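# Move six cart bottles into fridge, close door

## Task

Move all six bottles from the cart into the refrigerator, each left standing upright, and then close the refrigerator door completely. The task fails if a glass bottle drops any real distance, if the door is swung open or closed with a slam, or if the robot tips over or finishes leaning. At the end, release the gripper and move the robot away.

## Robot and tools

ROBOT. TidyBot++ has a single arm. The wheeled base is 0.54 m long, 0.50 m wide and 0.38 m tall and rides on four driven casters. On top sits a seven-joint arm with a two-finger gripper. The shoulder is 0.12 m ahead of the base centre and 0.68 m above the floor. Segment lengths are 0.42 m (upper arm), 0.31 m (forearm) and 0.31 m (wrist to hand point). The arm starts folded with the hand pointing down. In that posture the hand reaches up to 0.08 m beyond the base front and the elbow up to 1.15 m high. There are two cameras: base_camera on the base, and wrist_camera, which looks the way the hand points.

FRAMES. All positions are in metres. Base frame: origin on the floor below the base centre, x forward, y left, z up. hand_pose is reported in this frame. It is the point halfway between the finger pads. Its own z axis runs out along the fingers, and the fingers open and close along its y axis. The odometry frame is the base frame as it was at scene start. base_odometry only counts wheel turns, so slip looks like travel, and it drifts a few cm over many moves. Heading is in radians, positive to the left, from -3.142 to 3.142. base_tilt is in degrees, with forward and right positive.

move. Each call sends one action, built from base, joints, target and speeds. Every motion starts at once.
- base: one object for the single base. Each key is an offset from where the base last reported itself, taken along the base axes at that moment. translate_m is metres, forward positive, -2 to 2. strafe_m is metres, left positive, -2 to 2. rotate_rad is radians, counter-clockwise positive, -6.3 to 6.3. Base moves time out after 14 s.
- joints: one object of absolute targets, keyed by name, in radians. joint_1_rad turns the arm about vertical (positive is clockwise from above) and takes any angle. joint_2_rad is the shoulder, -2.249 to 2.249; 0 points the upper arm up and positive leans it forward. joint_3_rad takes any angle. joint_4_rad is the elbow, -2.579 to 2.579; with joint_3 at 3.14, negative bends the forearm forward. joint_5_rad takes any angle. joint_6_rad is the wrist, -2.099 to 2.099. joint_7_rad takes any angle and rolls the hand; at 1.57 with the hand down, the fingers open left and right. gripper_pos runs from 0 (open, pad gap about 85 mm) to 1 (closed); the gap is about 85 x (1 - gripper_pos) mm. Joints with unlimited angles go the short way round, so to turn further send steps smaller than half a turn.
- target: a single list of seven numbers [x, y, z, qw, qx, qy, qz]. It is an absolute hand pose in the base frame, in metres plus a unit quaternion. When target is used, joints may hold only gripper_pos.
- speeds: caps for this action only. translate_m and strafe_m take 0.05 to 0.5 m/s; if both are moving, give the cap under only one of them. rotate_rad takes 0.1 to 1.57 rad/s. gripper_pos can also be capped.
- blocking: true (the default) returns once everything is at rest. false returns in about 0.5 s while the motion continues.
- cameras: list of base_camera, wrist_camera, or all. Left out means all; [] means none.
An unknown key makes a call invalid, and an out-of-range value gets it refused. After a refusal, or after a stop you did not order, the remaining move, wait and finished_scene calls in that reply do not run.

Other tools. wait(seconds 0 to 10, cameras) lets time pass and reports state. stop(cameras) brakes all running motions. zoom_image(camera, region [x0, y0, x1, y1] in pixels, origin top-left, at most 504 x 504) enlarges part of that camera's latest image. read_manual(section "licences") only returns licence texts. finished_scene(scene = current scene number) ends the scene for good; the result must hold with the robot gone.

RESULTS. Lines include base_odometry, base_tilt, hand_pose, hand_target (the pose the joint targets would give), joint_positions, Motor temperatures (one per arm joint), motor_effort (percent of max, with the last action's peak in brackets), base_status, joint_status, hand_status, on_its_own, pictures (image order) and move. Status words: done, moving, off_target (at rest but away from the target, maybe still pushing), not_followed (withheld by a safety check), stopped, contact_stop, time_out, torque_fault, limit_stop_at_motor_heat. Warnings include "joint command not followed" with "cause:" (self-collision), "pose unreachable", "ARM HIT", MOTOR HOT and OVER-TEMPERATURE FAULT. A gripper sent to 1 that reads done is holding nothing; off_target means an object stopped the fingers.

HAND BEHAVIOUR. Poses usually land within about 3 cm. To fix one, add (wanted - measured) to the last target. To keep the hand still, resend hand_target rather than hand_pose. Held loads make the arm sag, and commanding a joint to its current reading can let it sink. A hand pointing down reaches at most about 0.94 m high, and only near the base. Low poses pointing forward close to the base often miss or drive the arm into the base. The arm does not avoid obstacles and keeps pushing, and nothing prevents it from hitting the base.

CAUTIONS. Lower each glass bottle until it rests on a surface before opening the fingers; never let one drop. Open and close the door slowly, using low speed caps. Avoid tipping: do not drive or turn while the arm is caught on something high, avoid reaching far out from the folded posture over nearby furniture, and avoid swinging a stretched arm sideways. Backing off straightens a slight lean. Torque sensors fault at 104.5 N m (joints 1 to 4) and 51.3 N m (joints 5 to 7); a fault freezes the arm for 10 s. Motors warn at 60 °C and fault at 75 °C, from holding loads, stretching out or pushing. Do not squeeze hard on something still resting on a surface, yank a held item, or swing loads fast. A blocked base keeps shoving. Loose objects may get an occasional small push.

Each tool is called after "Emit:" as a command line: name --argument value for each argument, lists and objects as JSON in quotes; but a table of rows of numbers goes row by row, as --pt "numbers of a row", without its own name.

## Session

Emit:
move

Scene clock: 0.00 s.
Motor temperatures (°C): [28 30 26 26 32 36 31]
base_odometry: x=+0.000 y=+0.000 heading=+0.000
base_tilt: forward=-0.3 right=+0.1
base_status: not commanded
joint_positions: joint_1_rad=-0.023 joint_2_rad=-0.370 joint_3_rad=+3.144 joint_4_rad=-2.534 joint_5_rad=+0.036 joint_6_rad=-0.852 joint_7_rad=+1.619 gripper_pos=+0.000
joint_status: not commanded
motor_effort: joint_1_rad=+1 joint_2_rad=+0 joint_3_rad=+0 joint_4_rad=+16 joint_5_rad=+0 joint_6_rad=+1 joint_7_rad=+0
hand_pose: x=+0.2666 y=-0.0040 z=+0.5897 quat_wxyz=(+0.015, +0.997, +0.045, +0.063) (m; base frame)
hand_target: x=+0.2671 y=-0.0039 z=+0.5900 quat_wxyz=(+0.015, +0.997, +0.045, +0.063) (m; base frame)
hand_status: not commanded
pictures: base_camera, wrist_camera
Images, in order (width x height): base_camera 644x364, wrist_camera 644x476.

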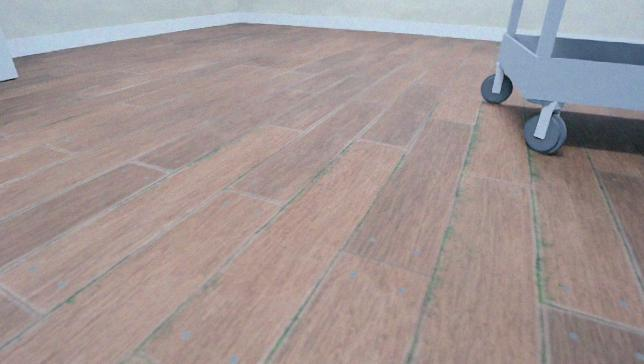

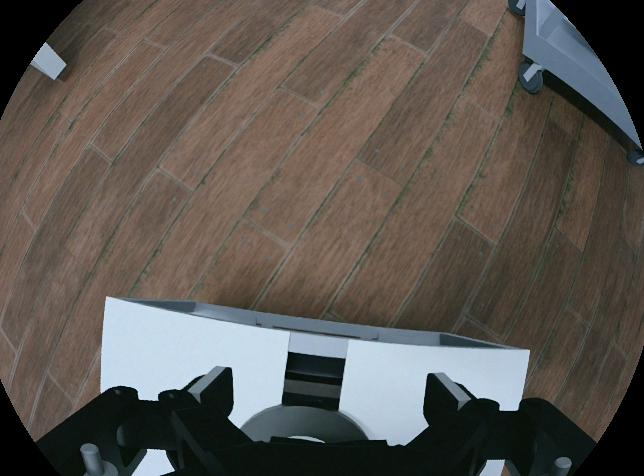

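Emit:
move --joints '{"joint_1_rad": 0.048, "joint_2_rad": -0.2, "joint_3_rad": 3.095, "joint_4_rad": -1.5, "joint_5_rad": 0, "joint_6_rad": -0.7, "joint_7_rad": 1.542}'

Emit:
move --base '{"rotate_rad": 0.8}'

Emit:
move --base '{"rotate_rad": -1.6}'

Scene clock: 2.80 s.
Motor temperatures (°C): [28 30 26 26 32 36 31]
move: done
base_odometry: x=+0.000 y=+0.000 heading=+0.000
base_tilt: forward=-0.3 right=+0.1
base_status: not commanded
joint_positions: joint_1_rad=+0.032 joint_2_rad=-0.218 joint_3_rad=+3.118 joint_4_rad=-1.518 joint_5_rad=+0.036 joint_6_rad=-0.738 joint_7_rad=+1.591 gripper_pos=+0.000
joint_status: all done
motor_effort: joint_1_rad=+1(1) joint_2_rad=-13(13) joint_3_rad=+1(2) joint_4_rad=+23(23) joint_5_rad=+0(1) joint_6_rad=+7(7) joint_7_rad=+0(2)
hand_pose: x=+0.6084 y=-0.0086 z=+1.0362 quat_wxyz=(+0.027, +0.852, +0.011, +0.523) (m; base frame)
hand_target: x=+0.6209 y=+0.0036 z=+1.0485 quat_wxyz=(-0.003, +0.841, -0.011, +0.540) (m; base frame)
hand_status: not commanded
pictures: base_camera, wrist_camera
Images, in order (width x height): base_camera 644x364, wrist_camera 644x476.

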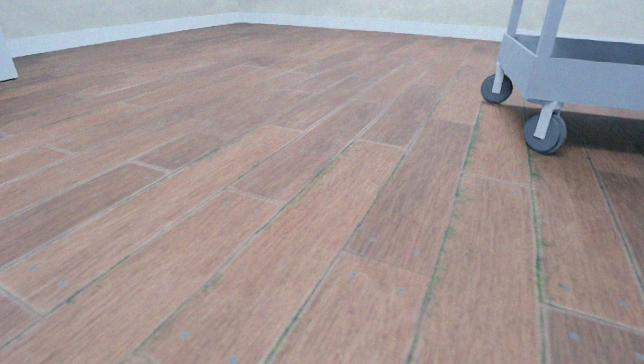

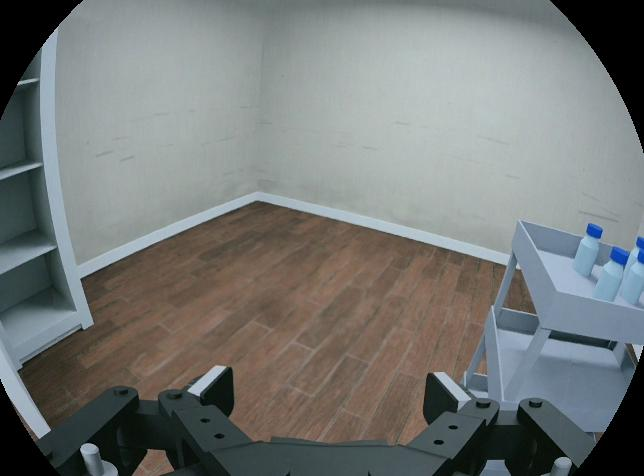

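Scene clock: 4.60 s.
Motor temperatures (°C): [28 30 26 26 32 36 31]
move: done
base_odometry: x=+0.000 y=+0.000 heading=+0.799
base_tilt: forward=-0.3 right=+0.1
base_status: done
joint_positions: joint_1_rad=+0.044 joint_2_rad=-0.212 joint_3_rad=+3.102 joint_4_rad=-1.518 joint_5_rad=+0.034 joint_6_rad=-0.736 joint_7_rad=+1.591 gripper_pos=+0.000
joint_status: not commanded
motor_effort: joint_1_rad=+0(2) joint_2_rad=-13(15) joint_3_rad=+0(3) joint_4_rad=+22(23) joint_5_rad=+0(2) joint_6_rad=+7(8) joint_7_rad=+0(1)
hand_pose: x=+0.6109 y=-0.0050 z=+1.0338 quat_wxyz=(+0.026, +0.853, +0.013, +0.522) (m; base frame)
hand_target: x=+0.6209 y=+0.0036 z=+1.0485 quat_wxyz=(-0.003, +0.841, -0.011, +0.540) (m; base frame)
hand_status: not commanded
pictures: base_camera, wrist_camera
Images, in order (width x height): base_camera 644x364, wrist_camera 644x476.

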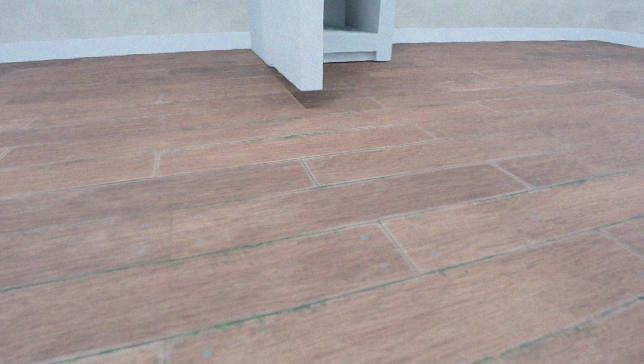

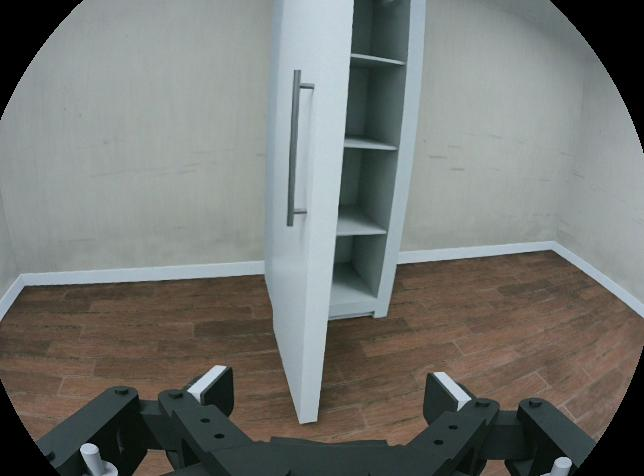

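Scene clock: 7.10 s.
Motor temperatures (°C): [28 30 26 26 32 36 31]
move: done
base_odometry: x=+0.000 y=+0.000 heading=-0.800
base_tilt: forward=-0.3 right=+0.1
base_status: done
joint_positions: joint_1_rad=+0.048 joint_2_rad=-0.206 joint_3_rad=+3.099 joint_4_rad=-1.518 joint_5_rad=+0.033 joint_6_rad=-0.734 joint_7_rad=+1.590 gripper_pos=+0.000
joint_status: not commanded
motor_effort: joint_1_rad=+0(3) joint_2_rad=-12(15) joint_3_rad=+0(4) joint_4_rad=+23(23) joint_5_rad=+0(2) joint_6_rad=+7(8) joint_7_rad=+0(1)
hand_pose: x=+0.6130 y=-0.0056 z=+1.0314 quat_wxyz=(+0.026, +0.854, +0.012, +0.520) (m; base frame)
hand_target: x=+0.6209 y=+0.0036 z=+1.0485 quat_wxyz=(-0.003, +0.841, -0.011, +0.540) (m; base frame)
hand_status: not commanded
pictures: base_camera, wrist_camera
Images, in order (width x height): base_camera 644x364, wrist_camera 644x476.

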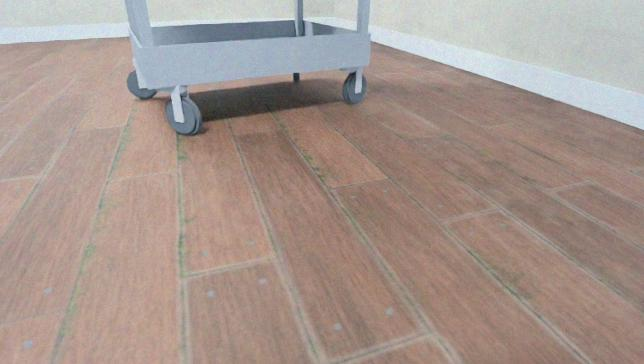

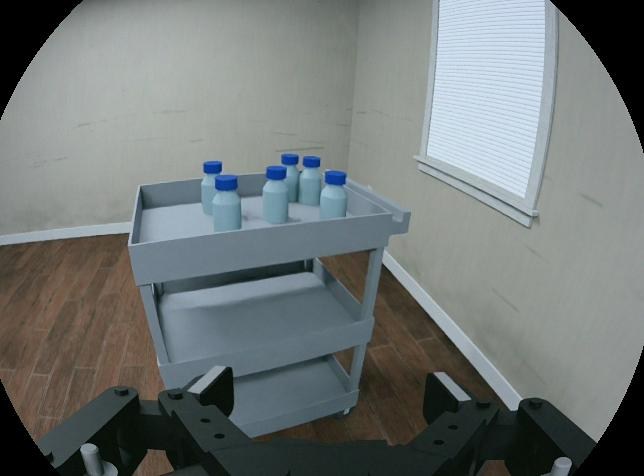

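Emit:
move --base '{"translate_m": 0.499, "strafe_m": -0.415, "rotate_rad": 0.515}' --joints '{"joint_1_rad": 0.048, "joint_2_rad": 0.155, "joint_3_rad": 3.095, "joint_4_rad": -1.1, "joint_5_rad": 0, "joint_6_rad": -0.82, "joint_7_rad": 1.542, "gripper_pos": 0.0}'

Scene clock: 14.80 s.
Motor temperatures (°C): [28 30 26 26 32 36 31]
move: done
base_odometry: x=+0.050 y=-0.647 heading=-0.284
base_tilt: forward=-0.3 right=+0.1
base_status: done
joint_positions: joint_1_rad=+0.048 joint_2_rad=+0.145 joint_3_rad=+3.093 joint_4_rad=-1.120 joint_5_rad=+0.031 joint_6_rad=-0.769 joint_7_rad=+1.590 gripper_pos=+0.000
joint_status: all done
motor_effort: joint_1_rad=+1(4) joint_2_rad=-26(28) joint_3_rad=+0(3) joint_4_rad=+22(24) joint_5_rad=+0(2) joint_6_rad=+7(8) joint_7_rad=+0(2)
hand_pose: x=+0.7574 y=-0.0078 z=+1.0536 quat_wxyz=(+0.017, +0.851, +0.010, +0.525) (m; base frame)
hand_target: x=+0.7547 y=-0.0025 z=+1.0450 quat_wxyz=(-0.010, +0.861, -0.015, +0.508) (m; base frame)
hand_status: not commanded
pictures: base_camera, wrist_camera
Images, in order (width x height): base_camera 644x364, wrist_camera 644x476.

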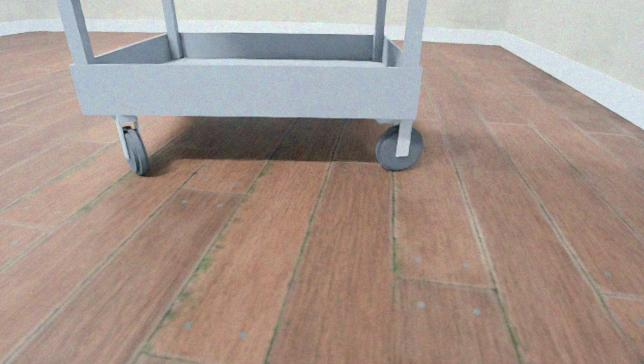

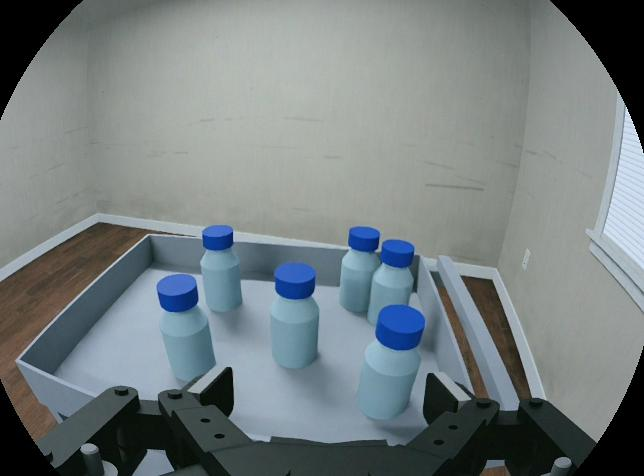

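Emit:
move --base '{"translate_m": 0.285, "strafe_m": -0.08}' --joints '{"joint_1_rad": 0.048, "joint_2_rad": 0.14, "joint_3_rad": 3.095, "joint_4_rad": -1.3, "joint_5_rad": 0, "joint_6_rad": -0.61, "joint_7_rad": 1.542, "gripper_pos": 0.0}'

Scene clock: 19.10 s.
Motor temperatures (°C): [28 30 26 26 32 36 31]
move: done
base_odometry: x=+0.301 y=-0.804 heading=-0.284
base_tilt: forward=-0.3 right=+0.1
base_status: done
joint_positions: joint_1_rad=+0.047 joint_2_rad=+0.137 joint_3_rad=+3.093 joint_4_rad=-1.291 joint_5_rad=+0.030 joint_6_rad=-0.645 joint_7_rad=+1.590 gripper_pos=+0.000
joint_status: all done
motor_effort: joint_1_rad=+1(4) joint_2_rad=-26(30) joint_3_rad=+0(2) joint_4_rad=+23(25) joint_5_rad=+0(2) joint_6_rad=+7(8) joint_7_rad=+0(1)
hand_pose: x=+0.7598 y=-0.0061 z=+0.9935 quat_wxyz=(+0.016, +0.861, +0.013, +0.509) (m; base frame)
hand_target: x=+0.7650 y=-0.0019 z=+0.9961 quat_wxyz=(-0.010, +0.855, -0.015, +0.519) (m; base frame)
hand_status: not commanded
pictures: base_camera, wrist_camera
Images, in order (width x height): base_camera 644x364, wrist_camera 644x476.

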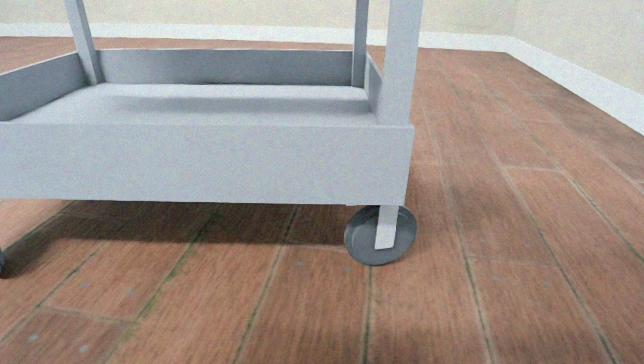

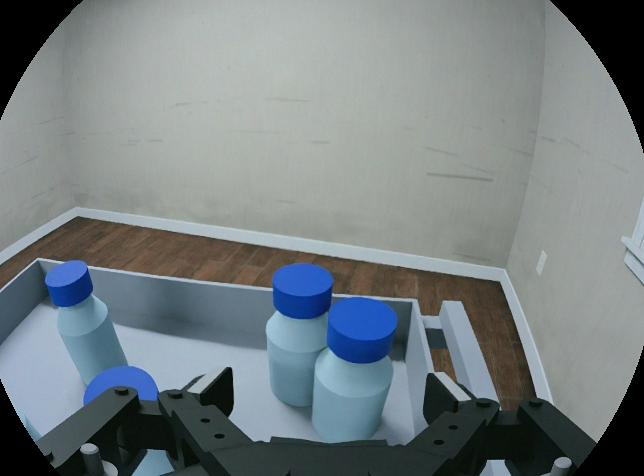

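Emit:
move --base '{"translate_m": -0.117}' --speeds '{"translate_m": 0.2}'

Scene clock: 20.87 s.
Motor temperatures (°C): [28 30 26 26 32 36 31]
move: done
base_odometry: x=+0.189 y=-0.771 heading=-0.284
base_tilt: forward=-0.3 right=+0.1
base_status: done
joint_positions: joint_1_rad=+0.048 joint_2_rad=+0.129 joint_3_rad=+3.093 joint_4_rad=-1.293 joint_5_rad=+0.030 joint_6_rad=-0.644 joint_7_rad=+1.590 gripper_pos=+0.000
joint_status: not commanded
motor_effort: joint_1_rad=+1(3) joint_2_rad=-25(30) joint_3_rad=+0(3) joint_4_rad=+23(24) joint_5_rad=+0(1) joint_6_rad=+6(8) joint_7_rad=+0(1)
hand_pose: x=+0.7574 y=-0.0061 z=+0.9982 quat_wxyz=(+0.016, +0.858, +0.013, +0.512) (m; base frame)
hand_target: x=+0.7650 y=-0.0019 z=+0.9961 quat_wxyz=(-0.010, +0.855, -0.015, +0.519) (m; base frame)
hand_status: not commanded
pictures: base_camera, wrist_camera
Images, in order (width x height): base_camera 644x364, wrist_camera 644x476.

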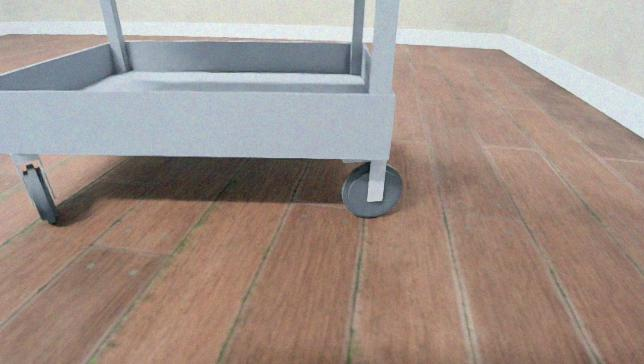

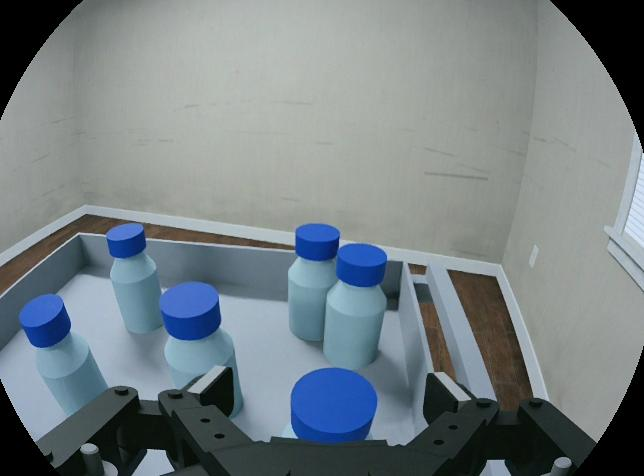

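Emit:
move --base '{"translate_m": 0.032, "strafe_m": -0.002}'

Emit:
move --joints '{"joint_1_rad": 0.048, "joint_2_rad": 0.122, "joint_3_rad": 3.095, "joint_4_rad": -1.47, "joint_5_rad": 0, "joint_6_rad": -0.43, "joint_7_rad": 1.542}'

Scene clock: 22.33 s.
Motor temperatures (°C): [28 30 26 26 32 36 31]
move: done
base_odometry: x=+0.219 y=-0.782 heading=-0.284
base_tilt: forward=-0.3 right=+0.1
base_status: done
joint_positions: joint_1_rad=+0.048 joint_2_rad=+0.136 joint_3_rad=+3.093 joint_4_rad=-1.295 joint_5_rad=+0.030 joint_6_rad=-0.641 joint_7_rad=+1.590 gripper_pos=+0.000
joint_status: not commanded
motor_effort: joint_1_rad=+1(2) joint_2_rad=-25(29) joint_3_rad=+0(2) joint_4_rad=+23(24) joint_5_rad=-1(1) joint_6_rad=+6(7) joint_7_rad=+0(1)
hand_pose: x=+0.7597 y=-0.0062 z=+0.9933 quat_wxyz=(+0.016, +0.860, +0.013, +0.510) (m; base frame)
hand_target: x=+0.7650 y=-0.0019 z=+0.9961 quat_wxyz=(-0.010, +0.855, -0.015, +0.519) (m; base frame)
hand_status: not commanded
pictures: base_camera, wrist_camera
Images, in order (width x height): base_camera 644x364, wrist_camera 644x476.

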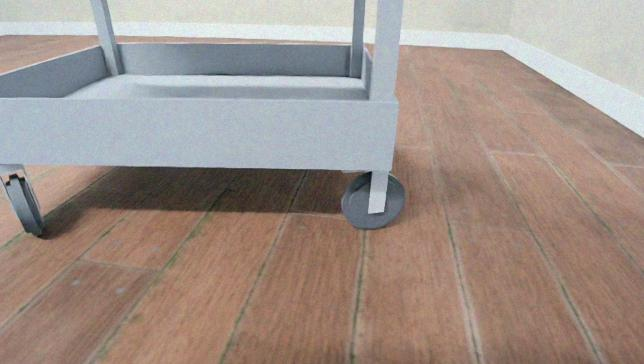

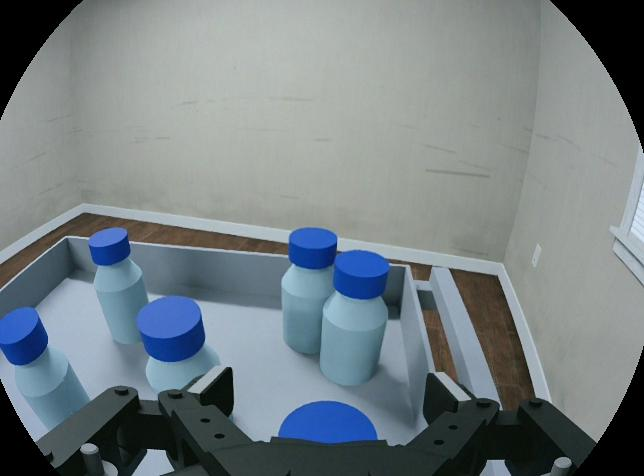

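Scene clock: 23.73 s.
Motor temperatures (°C): [28 30 26 26 32 36 31]
move: done
base_odometry: x=+0.219 y=-0.782 heading=-0.284
base_tilt: forward=-0.3 right=+0.1
base_status: not commanded
joint_positions: joint_1_rad=+0.048 joint_2_rad=+0.124 joint_3_rad=+3.093 joint_4_rad=-1.463 joint_5_rad=+0.030 joint_6_rad=-0.468 joint_7_rad=+1.590 gripper_pos=+0.000
joint_status: all done
motor_effort: joint_1_rad=+1(1) joint_2_rad=-25(27) joint_3_rad=+0(1) joint_4_rad=+23(25) joint_5_rad=+0(2) joint_6_rad=+7(8) joint_7_rad=+1(1)
hand_pose: x=+0.7603 y=-0.0043 z=+0.9494 quat_wxyz=(+0.015, +0.856, +0.015, +0.517) (m; base frame)
hand_target: x=+0.7641 y=-0.0013 z=+0.9572 quat_wxyz=(-0.010, +0.847, -0.014, +0.531) (m; base frame)
hand_status: not commanded
pictures: base_camera, wrist_camera
Images, in order (width x height): base_camera 644x364, wrist_camera 644x476.

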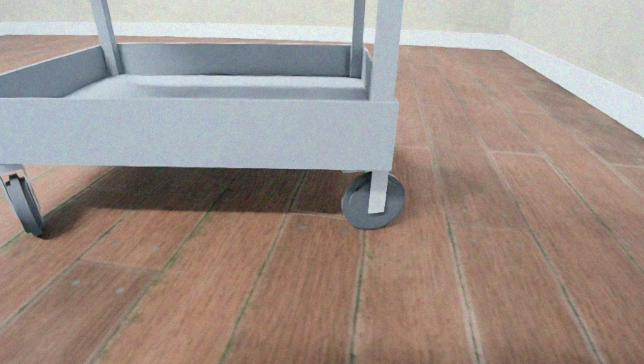

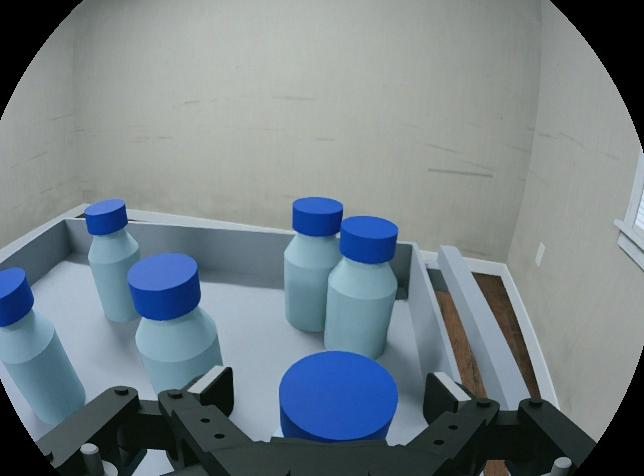

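Emit:
move --base '{"strafe_m": -0.004}' --joints '{"joint_1_rad": 0.048, "joint_2_rad": 0.118, "joint_3_rad": 3.095, "joint_4_rad": -1.55, "joint_5_rad": 0, "joint_6_rad": -0.345, "joint_7_rad": 1.542}'

Emit:
move --joints '{"gripper_pos": 0.75}'

Scene clock: 25.43 s.
Motor temperatures (°C): [28 30 26 26 32 36 31]
move: done
base_odometry: x=+0.218 y=-0.786 heading=-0.285
base_tilt: forward=-0.3 right=+0.1
base_status: done
joint_positions: joint_1_rad=+0.048 joint_2_rad=+0.118 joint_3_rad=+3.093 joint_4_rad=-1.544 joint_5_rad=+0.030 joint_6_rad=-0.382 joint_7_rad=+1.590 gripper_pos=+0.000
joint_status: all done
motor_effort: joint_1_rad=+1(4) joint_2_rad=-26(27) joint_3_rad=+0(3) joint_4_rad=+23(24) joint_5_rad=+0(1) joint_6_rad=+7(8) joint_7_rad=+0(2)
hand_pose: x=+0.7581 y=-0.0033 z=+0.9299 quat_wxyz=(+0.015, +0.853, +0.016, +0.522) (m; base frame)
hand_target: x=+0.7622 y=-0.0011 z=+0.9361 quat_wxyz=(-0.010, +0.845, -0.014, +0.535) (m; base frame)
hand_status: not commanded
pictures: base_camera, wrist_camera
Images, in order (width x height): base_camera 644x364, wrist_camera 644x476.

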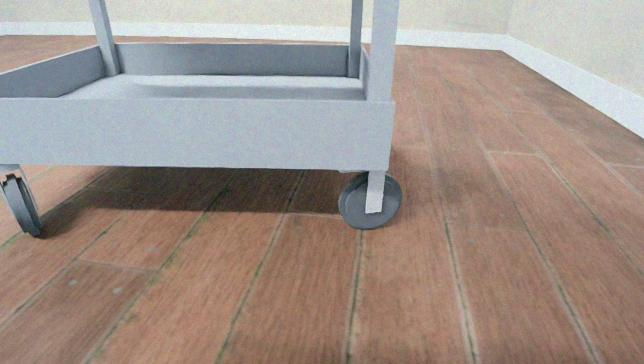

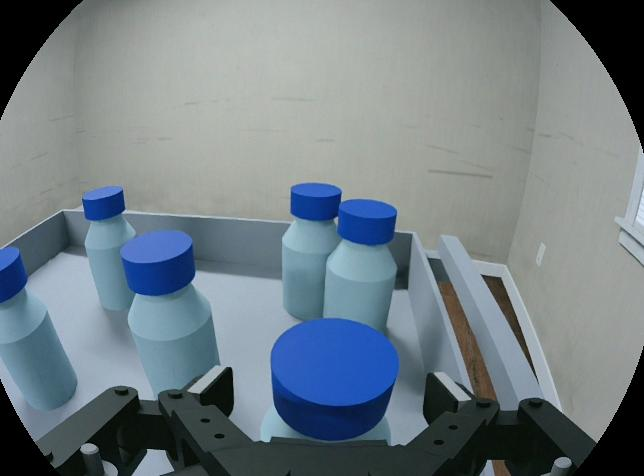

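Scene clock: 26.40 s.
Motor temperatures (°C): [28 30 26 26 32 36 31]
move: off_target
base_odometry: x=+0.218 y=-0.786 heading=-0.285
base_tilt: forward=-0.3 right=+0.1
base_status: not commanded
joint_positions: joint_1_rad=+0.048 joint_2_rad=+0.117 joint_3_rad=+3.093 joint_4_rad=-1.544 joint_5_rad=+0.030 joint_6_rad=-0.380 joint_7_rad=+1.589 gripper_pos=+0.447
joint_status: gripper_pos off_target (ended at +0.447, target +0.750)
motor_effort: joint_1_rad=+0(1) joint_2_rad=-25(26) joint_3_rad=-1(1) joint_4_rad=+24(24) joint_5_rad=-1(1) joint_6_rad=+7(9) joint_7_rad=+0(1)
hand_pose: x=+0.7580 y=-0.0033 z=+0.9306 quat_wxyz=(+0.015, +0.852, +0.016, +0.523) (m; base frame)
hand_target: x=+0.7622 y=-0.0011 z=+0.9361 quat_wxyz=(-0.010, +0.845, -0.014, +0.535) (m; base frame)
hand_status: not commanded
pictures: base_camera, wrist_camera
Images, in order (width x height): base_camera 644x364, wrist_camera 644x476.

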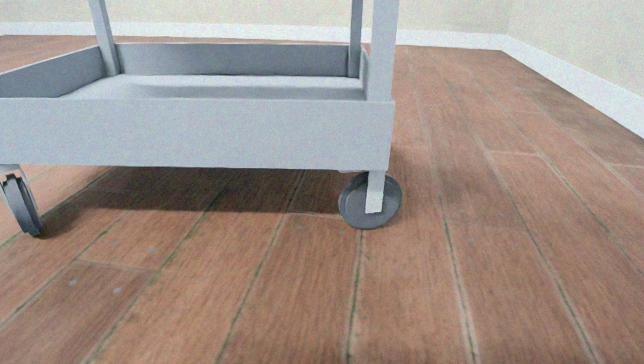

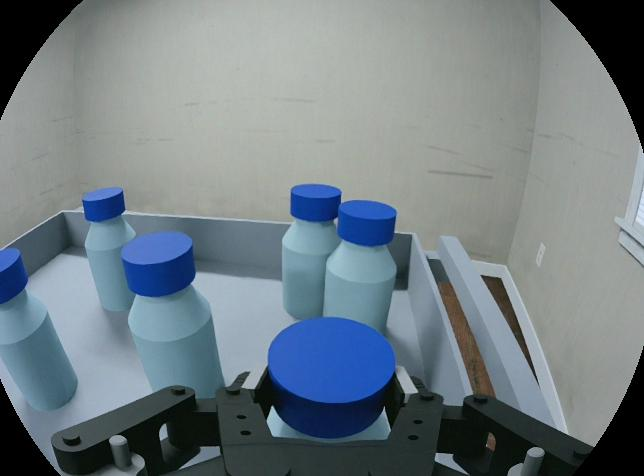

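Emit:
move --joints '{"joint_1_rad": 0.048, "joint_2_rad": 0.125, "joint_3_rad": 3.095, "joint_4_rad": -1.42, "joint_5_rad": 0, "joint_6_rad": -0.475, "joint_7_rad": 1.542}'

Emit:
move --joints '{"joint_1_rad": 0.048, "joint_2_rad": 0.168, "joint_3_rad": 3.095, "joint_4_rad": -0.84, "joint_5_rad": 0, "joint_6_rad": -1.02, "joint_7_rad": 1.542}'

Scene clock: 30.63 s.
Motor temperatures (°C): [28 30 26 26 32 36 31]
move: off_target
base_odometry: x=+0.218 y=-0.786 heading=-0.285
base_tilt: forward=-0.3 right=+0.1
base_status: not commanded
joint_positions: joint_1_rad=+0.048 joint_2_rad=+0.135 joint_3_rad=+3.093 joint_4_rad=-1.462 joint_5_rad=+0.030 joint_6_rad=-0.450 joint_7_rad=+1.589 gripper_pos=+0.447
joint_status: joint_4_rad off_target (ended at -1.462, target -1.420); the others done
motor_effort: joint_1_rad=+1(2) joint_2_rad=-30(32) joint_3_rad=+0(1) joint_4_rad=+28(29) joint_5_rad=+0(1) joint_6_rad=+10(10) joint_7_rad=+0(2)
hand_pose: x=+0.7659 y=-0.0043 z=+0.9482 quat_wxyz=(+0.015, +0.854, +0.014, +0.520) (m; base frame)
hand_target: x=+0.7655 y=-0.0015 z=+0.9724 quat_wxyz=(-0.010, +0.847, -0.014, +0.532) (m; base frame)
hand_status: not commanded
pictures: base_camera, wrist_camera
Images, in order (width x height): base_camera 644x364, wrist_camera 644x476.

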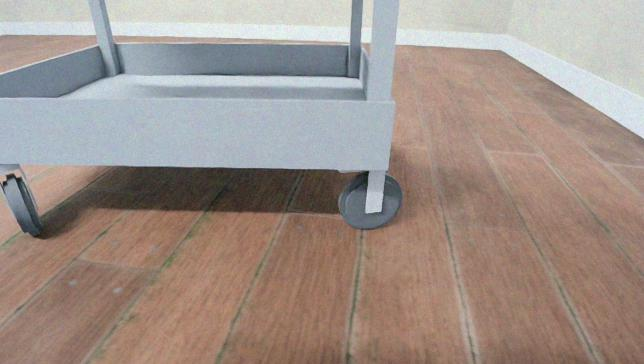

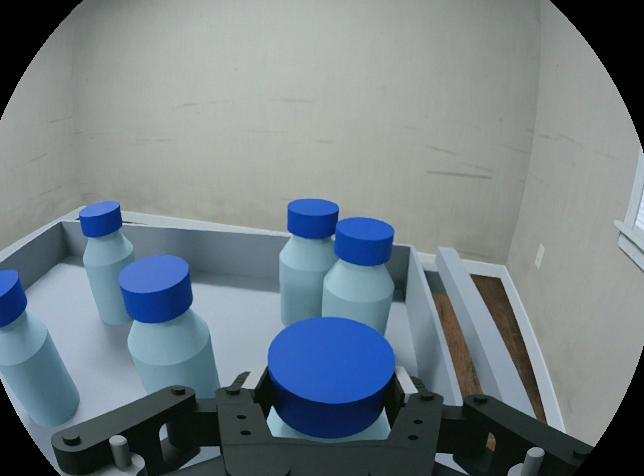

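Scene clock: 32.77 s.
Motor temperatures (°C): [28 30 26 26 32 36 31]
move: off_target
base_odometry: x=+0.218 y=-0.786 heading=-0.285
base_tilt: forward=-0.3 right=+0.1
base_status: not commanded
joint_positions: joint_1_rad=+0.048 joint_2_rad=+0.171 joint_3_rad=+3.093 joint_4_rad=-0.880 joint_5_rad=+0.030 joint_6_rad=-0.986 joint_7_rad=+1.589 gripper_pos=+0.447
joint_status: joint_4_rad off_target (ended at -0.880, target -0.840); the others done
motor_effort: joint_1_rad=+1(2) joint_2_rad=-30(32) joint_3_rad=+0(1) joint_4_rad=+25(29) joint_5_rad=+0(1) joint_6_rad=+10(11) joint_7_rad=+1(1)
hand_pose: x=+0.7408 y=-0.0101 z=+1.1128 quat_wxyz=(+0.016, +0.851, +0.006, +0.525) (m; base frame)
hand_target: x=+0.7339 y=-0.0034 z=+1.1272 quat_wxyz=(-0.010, +0.849, -0.015, +0.528) (m; base frame)
hand_status: not commanded
pictures: base_camera, wrist_camera
Images, in order (width x height): base_camera 644x364, wrist_camera 644x476.

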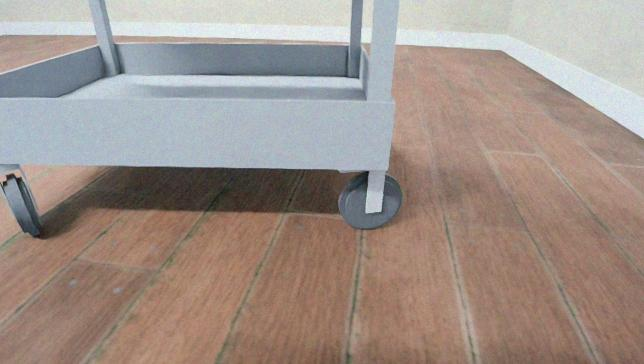

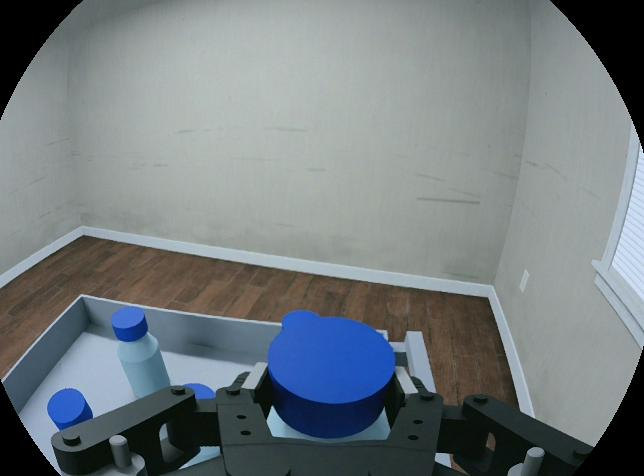

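Emit:
move --base '{"translate_m": -0.4}' --joints '{"joint_1_rad": 0.048, "joint_2_rad": 0.168, "joint_3_rad": 3.095, "joint_4_rad": -0.74, "joint_5_rad": 0, "joint_6_rad": -1.13, "joint_7_rad": 1.542}'

Scene clock: 36.43 s.
Motor temperatures (°C): [28 30 26 26 32 36 31]
move: done
base_odometry: x=-0.166 y=-0.674 heading=-0.284
base_tilt: forward=-0.3 right=+0.1
base_status: done
joint_positions: joint_1_rad=+0.048 joint_2_rad=+0.176 joint_3_rad=+3.093 joint_4_rad=-0.775 joint_5_rad=+0.030 joint_6_rad=-1.102 joint_7_rad=+1.589 gripper_pos=+0.447
joint_status: all done
motor_effort: joint_1_rad=+1(2) joint_2_rad=-28(34) joint_3_rad=+0(2) joint_4_rad=+24(27) joint_5_rad=+0(1) joint_6_rad=+10(11) joint_7_rad=+0(1)
hand_pose: x=+0.7235 y=-0.0109 z=+1.1345 quat_wxyz=(+0.016, +0.855, +0.004, +0.518) (m; base frame)
hand_target: x=+0.7145 y=-0.0035 z=+1.1501 quat_wxyz=(-0.010, +0.851, -0.015, +0.524) (m; base frame)
hand_status: not commanded
pictures: base_camera, wrist_camera
Images, in order (width x height): base_camera 644x364, wrist_camera 644x476.

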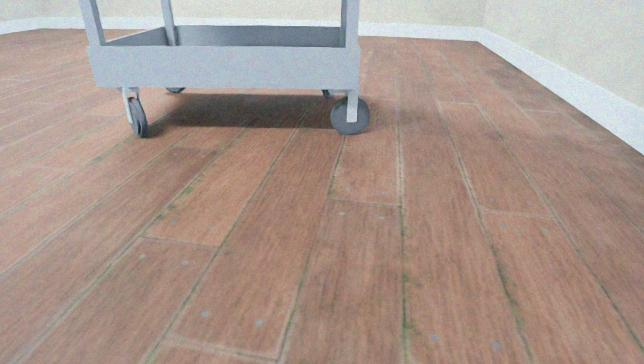

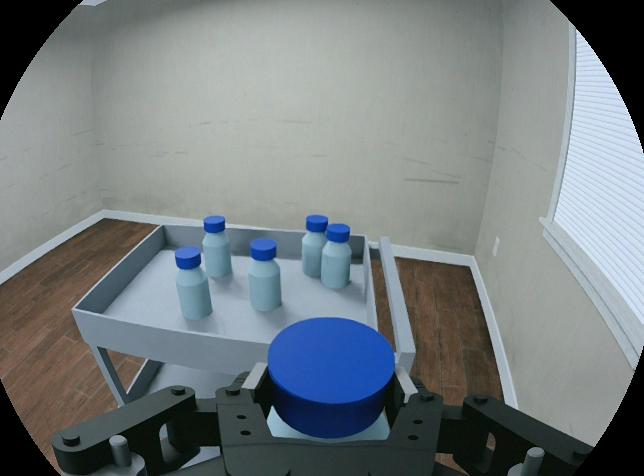

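Emit:
move --base '{"translate_m": 0.561, "strafe_m": 1.074, "rotate_rad": 1.302}' --speeds '{"rotate_rad": 1.0}'

Scene clock: 40.60 s.
Motor temperatures (°C): [28 30 26 26 32 36 31]
move: done
base_odometry: x=+0.673 y=+0.200 heading=+1.019
base_tilt: forward=-0.3 right=+0.1
base_status: done
joint_positions: joint_1_rad=+0.046 joint_2_rad=+0.186 joint_3_rad=+3.099 joint_4_rad=-0.775 joint_5_rad=+0.027 joint_6_rad=-1.104 joint_7_rad=+1.589 gripper_pos=+0.447
joint_status: not commanded
motor_effort: joint_1_rad=+0(6) joint_2_rad=-29(35) joint_3_rad=+0(5) joint_4_rad=+24(26) joint_5_rad=+0(3) joint_6_rad=+10(11) joint_7_rad=+0(1)
hand_pose: x=+0.7278 y=-0.0124 z=+1.1283 quat_wxyz=(+0.016, +0.858, +0.003, +0.513) (m; base frame)
hand_target: x=+0.7145 y=-0.0035 z=+1.1501 quat_wxyz=(-0.010, +0.851, -0.015, +0.524) (m; base frame)
hand_status: not commanded
pictures: base_camera, wrist_camera
Images, in order (width x height): base_camera 644x364, wrist_camera 644x476.

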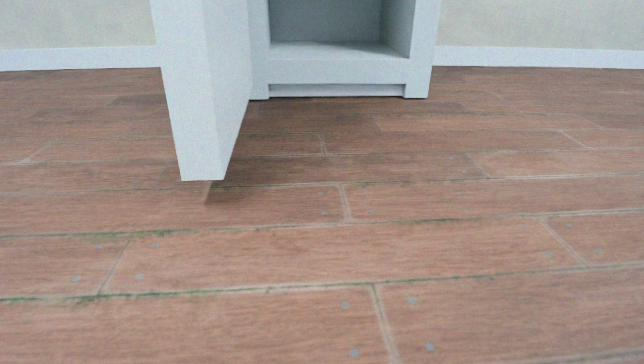

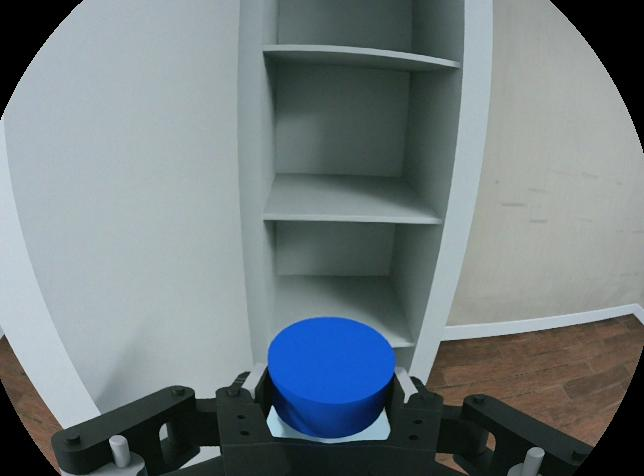

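Emit:
move --base '{"translate_m": 0.25, "strafe_m": -0.08}' --speeds '{"translate_m": 0.3}'

Scene clock: 45.73 s.
Motor temperatures (°C): [28 30 26 26 32 36 31]
move: done
base_odometry: x=+0.873 y=+0.371 heading=+1.019
base_tilt: forward=-0.3 right=+0.1
base_status: done
joint_positions: joint_1_rad=+0.046 joint_2_rad=+0.183 joint_3_rad=+3.099 joint_4_rad=-0.774 joint_5_rad=+0.027 joint_6_rad=-1.105 joint_7_rad=+1.589 gripper_pos=+0.447
joint_status: not commanded
motor_effort: joint_1_rad=+0(3) joint_2_rad=-29(34) joint_3_rad=+0(2) joint_4_rad=+24(25) joint_5_rad=+0(1) joint_6_rad=+10(11) joint_7_rad=+0(1)
hand_pose: x=+0.7265 y=-0.0123 z=+1.1300 quat_wxyz=(+0.016, +0.858, +0.003, +0.514) (m; base frame)
hand_target: x=+0.7145 y=-0.0035 z=+1.1501 quat_wxyz=(-0.010, +0.851, -0.015, +0.524) (m; base frame)
hand_status: not commanded
pictures: base_camera, wrist_camera
Images, in order (width x height): base_camera 644x364, wrist_camera 644x476.

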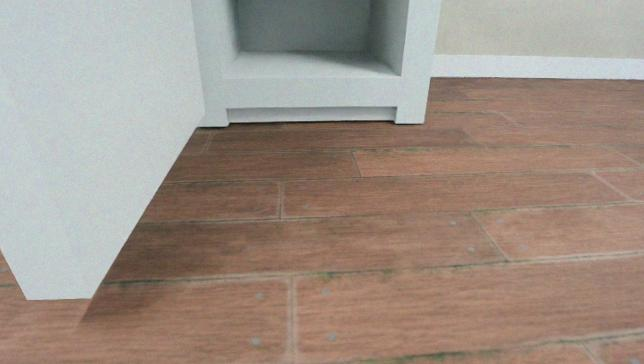

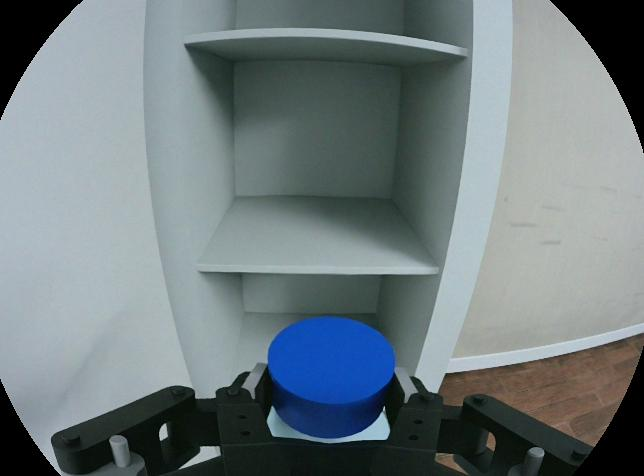

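Emit:
move --base '{"translate_m": 0.33, "strafe_m": -0.045}' --speeds '{"translate_m": 0.3}'

Emit:
move --base '{"strafe_m": 0.15}' --speeds '{"strafe_m": 0.1}'

Scene clock: 53.80 s.
Motor temperatures (°C): [28 30 25 26 32 36 31]
move: done
base_odometry: x=+1.084 y=+0.629 heading=+1.019
base_tilt: forward=-0.3 right=+0.1
base_status: done
joint_positions: joint_1_rad=+0.046 joint_2_rad=+0.183 joint_3_rad=+3.099 joint_4_rad=-0.773 joint_5_rad=+0.027 joint_6_rad=-1.106 joint_7_rad=+1.589 gripper_pos=+0.447
joint_status: not commanded
motor_effort: joint_1_rad=+1(4) joint_2_rad=-30(34) joint_3_rad=+0(2) joint_4_rad=+24(26) joint_5_rad=+0(1) joint_6_rad=+9(11) joint_7_rad=+0(1)
hand_pose: x=+0.7264 y=-0.0122 z=+1.1301 quat_wxyz=(+0.016, +0.858, +0.003, +0.514) (m; base frame)
hand_target: x=+0.7145 y=-0.0035 z=+1.1501 quat_wxyz=(-0.010, +0.851, -0.015, +0.524) (m; base frame)
hand_status: not commanded
pictures: base_camera, wrist_camera
Images, in order (width x height): base_camera 644x364, wrist_camera 644x476.

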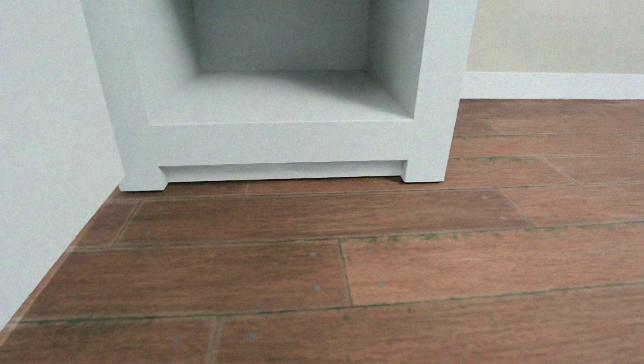

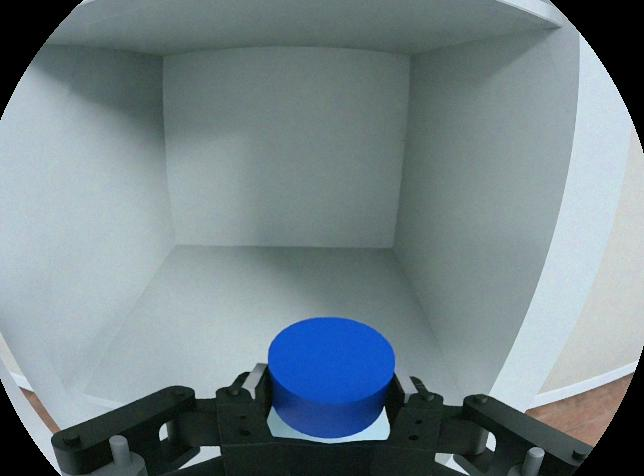

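Scene clock: 57.90 s.
Motor temperatures (°C): [28 31 25 26 32 36 31]
move: time_out
base_odometry: x=+1.060 y=+0.640 heading=+1.011
base_tilt: forward=-0.3 right=+0.1
base_status: strafe_m time_out (by the wheels' count: +0.026 of +0.150)
joint_positions: joint_1_rad=+0.044 joint_2_rad=+0.183 joint_3_rad=+3.094 joint_4_rad=-0.773 joint_5_rad=+0.018 joint_6_rad=-1.107 joint_7_rad=+1.587 gripper_pos=+0.447
joint_status: not commanded
motor_effort: joint_1_rad=+1(14) joint_2_rad=-29(32) joint_3_rad=+0(9) joint_4_rad=+24(25) joint_5_rad=+0(4) joint_6_rad=+10(11) joint_7_rad=+1(1)
hand_pose: x=+0.7259 y=-0.0058 z=+1.1303 quat_wxyz=(+0.009, +0.858, +0.005, +0.514) (m; base frame)
hand_target: x=+0.7145 y=-0.0035 z=+1.1501 quat_wxyz=(-0.010, +0.851, -0.015, +0.524) (m; base frame)
hand_status: not commanded
pictures: base_camera, wrist_camera
Images, in order (width x height): base_camera 644x364, wrist_camera 644x476.

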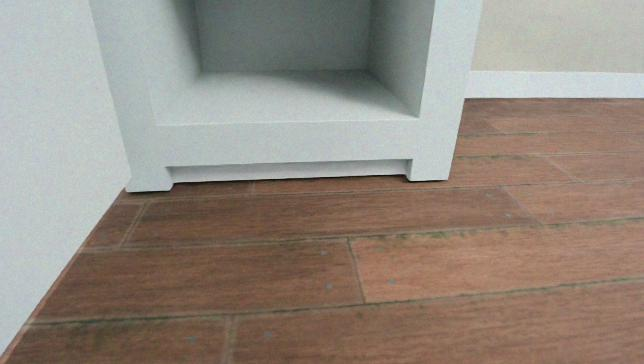

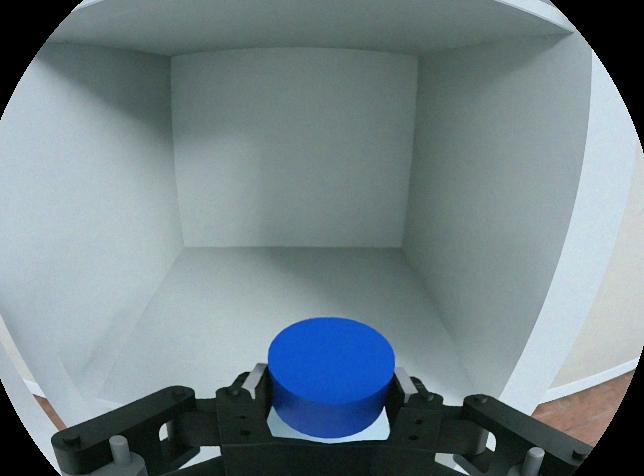

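Emit:
move --base '{"translate_m": 0.43, "strafe_m": -0.085}' --speeds '{"translate_m": 0.25}'

Emit:
move --joints '{"joint_1_rad": 0.048, "joint_2_rad": 0.152, "joint_3_rad": 3.095, "joint_4_rad": -0.94, "joint_5_rad": 0, "joint_6_rad": -0.88, "joint_7_rad": 1.542}'

Scene clock: 62.87 s.
Motor temperatures (°C): [28 31 25 26 32 36 31]
move: done
base_odometry: x=+1.360 y=+0.959 heading=+1.012
base_tilt: forward=-0.3 right=+0.1
base_status: done
joint_positions: joint_1_rad=+0.044 joint_2_rad=+0.184 joint_3_rad=+3.094 joint_4_rad=-0.772 joint_5_rad=+0.018 joint_6_rad=-1.108 joint_7_rad=+1.587 gripper_pos=+0.447
joint_status: not commanded
motor_effort: joint_1_rad=+1(2) joint_2_rad=-29(34) joint_3_rad=+0(1) joint_4_rad=+24(26) joint_5_rad=+0(1) joint_6_rad=+9(11) joint_7_rad=+0(1)
hand_pose: x=+0.7263 y=-0.0058 z=+1.1296 quat_wxyz=(+0.009, +0.858, +0.005, +0.513) (m; base frame)
hand_target: x=+0.7145 y=-0.0035 z=+1.1501 quat_wxyz=(-0.010, +0.851, -0.015, +0.524) (m; base frame)
hand_status: not commanded
pictures: base_camera, wrist_camera
Images, in order (width x height): base_camera 644x364, wrist_camera 644x476.

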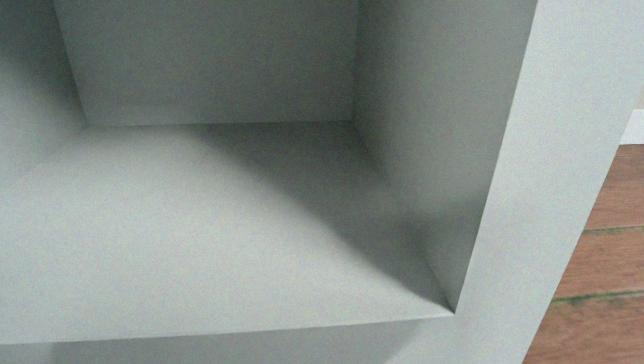

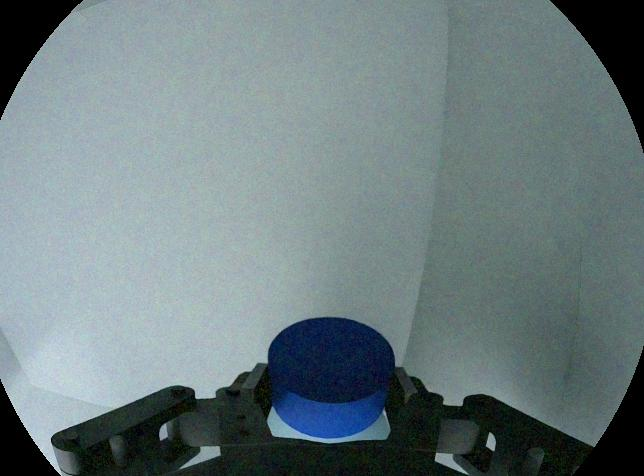

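Scene clock: 64.33 s.
Motor temperatures (°C): [28 31 25 26 32 36 31]
move: done
base_odometry: x=+1.360 y=+0.959 heading=+1.012
base_tilt: forward=-0.3 right=+0.1
base_status: not commanded
joint_positions: joint_1_rad=+0.044 joint_2_rad=+0.174 joint_3_rad=+3.094 joint_4_rad=-0.956 joint_5_rad=+0.018 joint_6_rad=-0.936 joint_7_rad=+1.587 gripper_pos=+0.447
joint_status: all done
motor_effort: joint_1_rad=+1(2) joint_2_rad=-30(33) joint_3_rad=+0(2) joint_4_rad=+25(27) joint_5_rad=+0(1) joint_6_rad=+10(11) joint_7_rad=+0(1)
hand_pose: x=+0.7496 y=-0.0046 z=+1.0824 quat_wxyz=(+0.009, +0.859, +0.007, +0.512) (m; base frame)
hand_target: x=+0.7477 y=-0.0030 z=+1.1212 quat_wxyz=(-0.010, +0.834, -0.015, +0.552) (m; base frame)
hand_status: not commanded
pictures: base_camera, wrist_camera
Images, in order (width x height): base_camera 644x364, wrist_camera 644x476.

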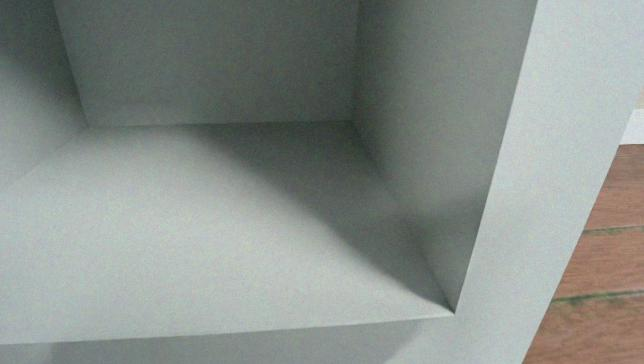

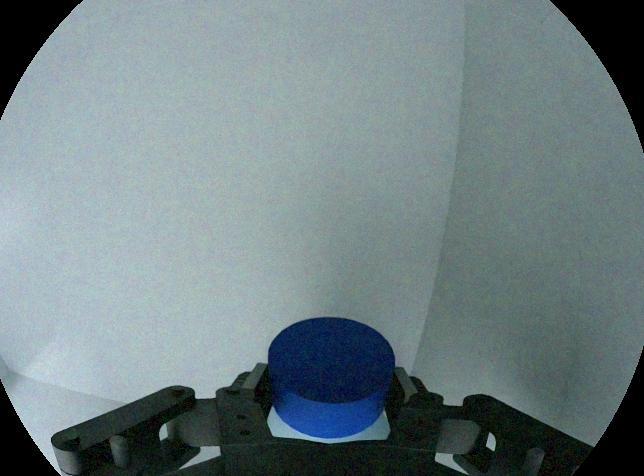

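Emit:
move --joints '{"joint_1_rad": 0.048, "joint_2_rad": 0.148, "joint_3_rad": 3.095, "joint_4_rad": -1.015, "joint_5_rad": 0, "joint_6_rad": -0.785, "joint_7_rad": 1.542}' --cameras '["wrist_camera"]'

Scene clock: 66.40 s.
Motor temperatures (°C): [28 31 25 26 32 36 31]
move: done
base_odometry: x=+1.360 y=+0.959 heading=+1.012
base_tilt: forward=-0.3 right=+0.1
base_status: not commanded
joint_positions: joint_1_rad=+0.044 joint_2_rad=+0.168 joint_3_rad=+3.094 joint_4_rad=-1.030 joint_5_rad=+0.018 joint_6_rad=-0.839 joint_7_rad=+1.587 gripper_pos=+0.447
joint_status: all done
motor_effort: joint_1_rad=+0(1) joint_2_rad=-31(33) joint_3_rad=+0(1) joint_4_rad=+27(28) joint_5_rad=+0(2) joint_6_rad=+10(11) joint_7_rad=+0(1)
hand_pose: x=+0.7597 y=-0.0040 z=+1.0709 quat_wxyz=(+0.009, +0.851, +0.008, +0.524) (m; base frame)
hand_target: x=+0.7584 y=-0.0028 z=+1.1082 quat_wxyz=(-0.010, +0.827, -0.015, +0.562) (m; base frame)
hand_status: not commanded
pictures: wrist_camera
Images, in order (width x height): wrist_camera 644x476.

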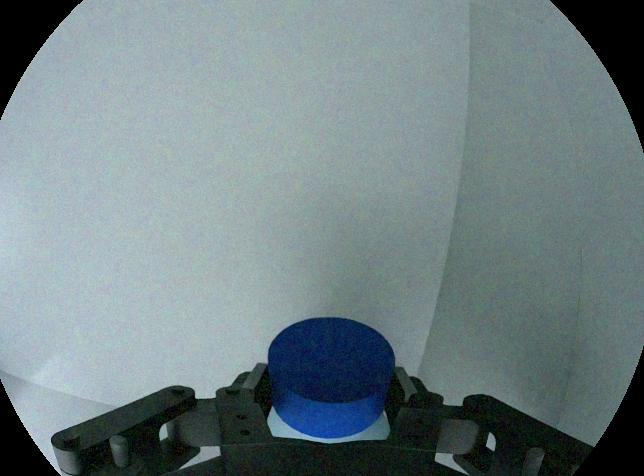

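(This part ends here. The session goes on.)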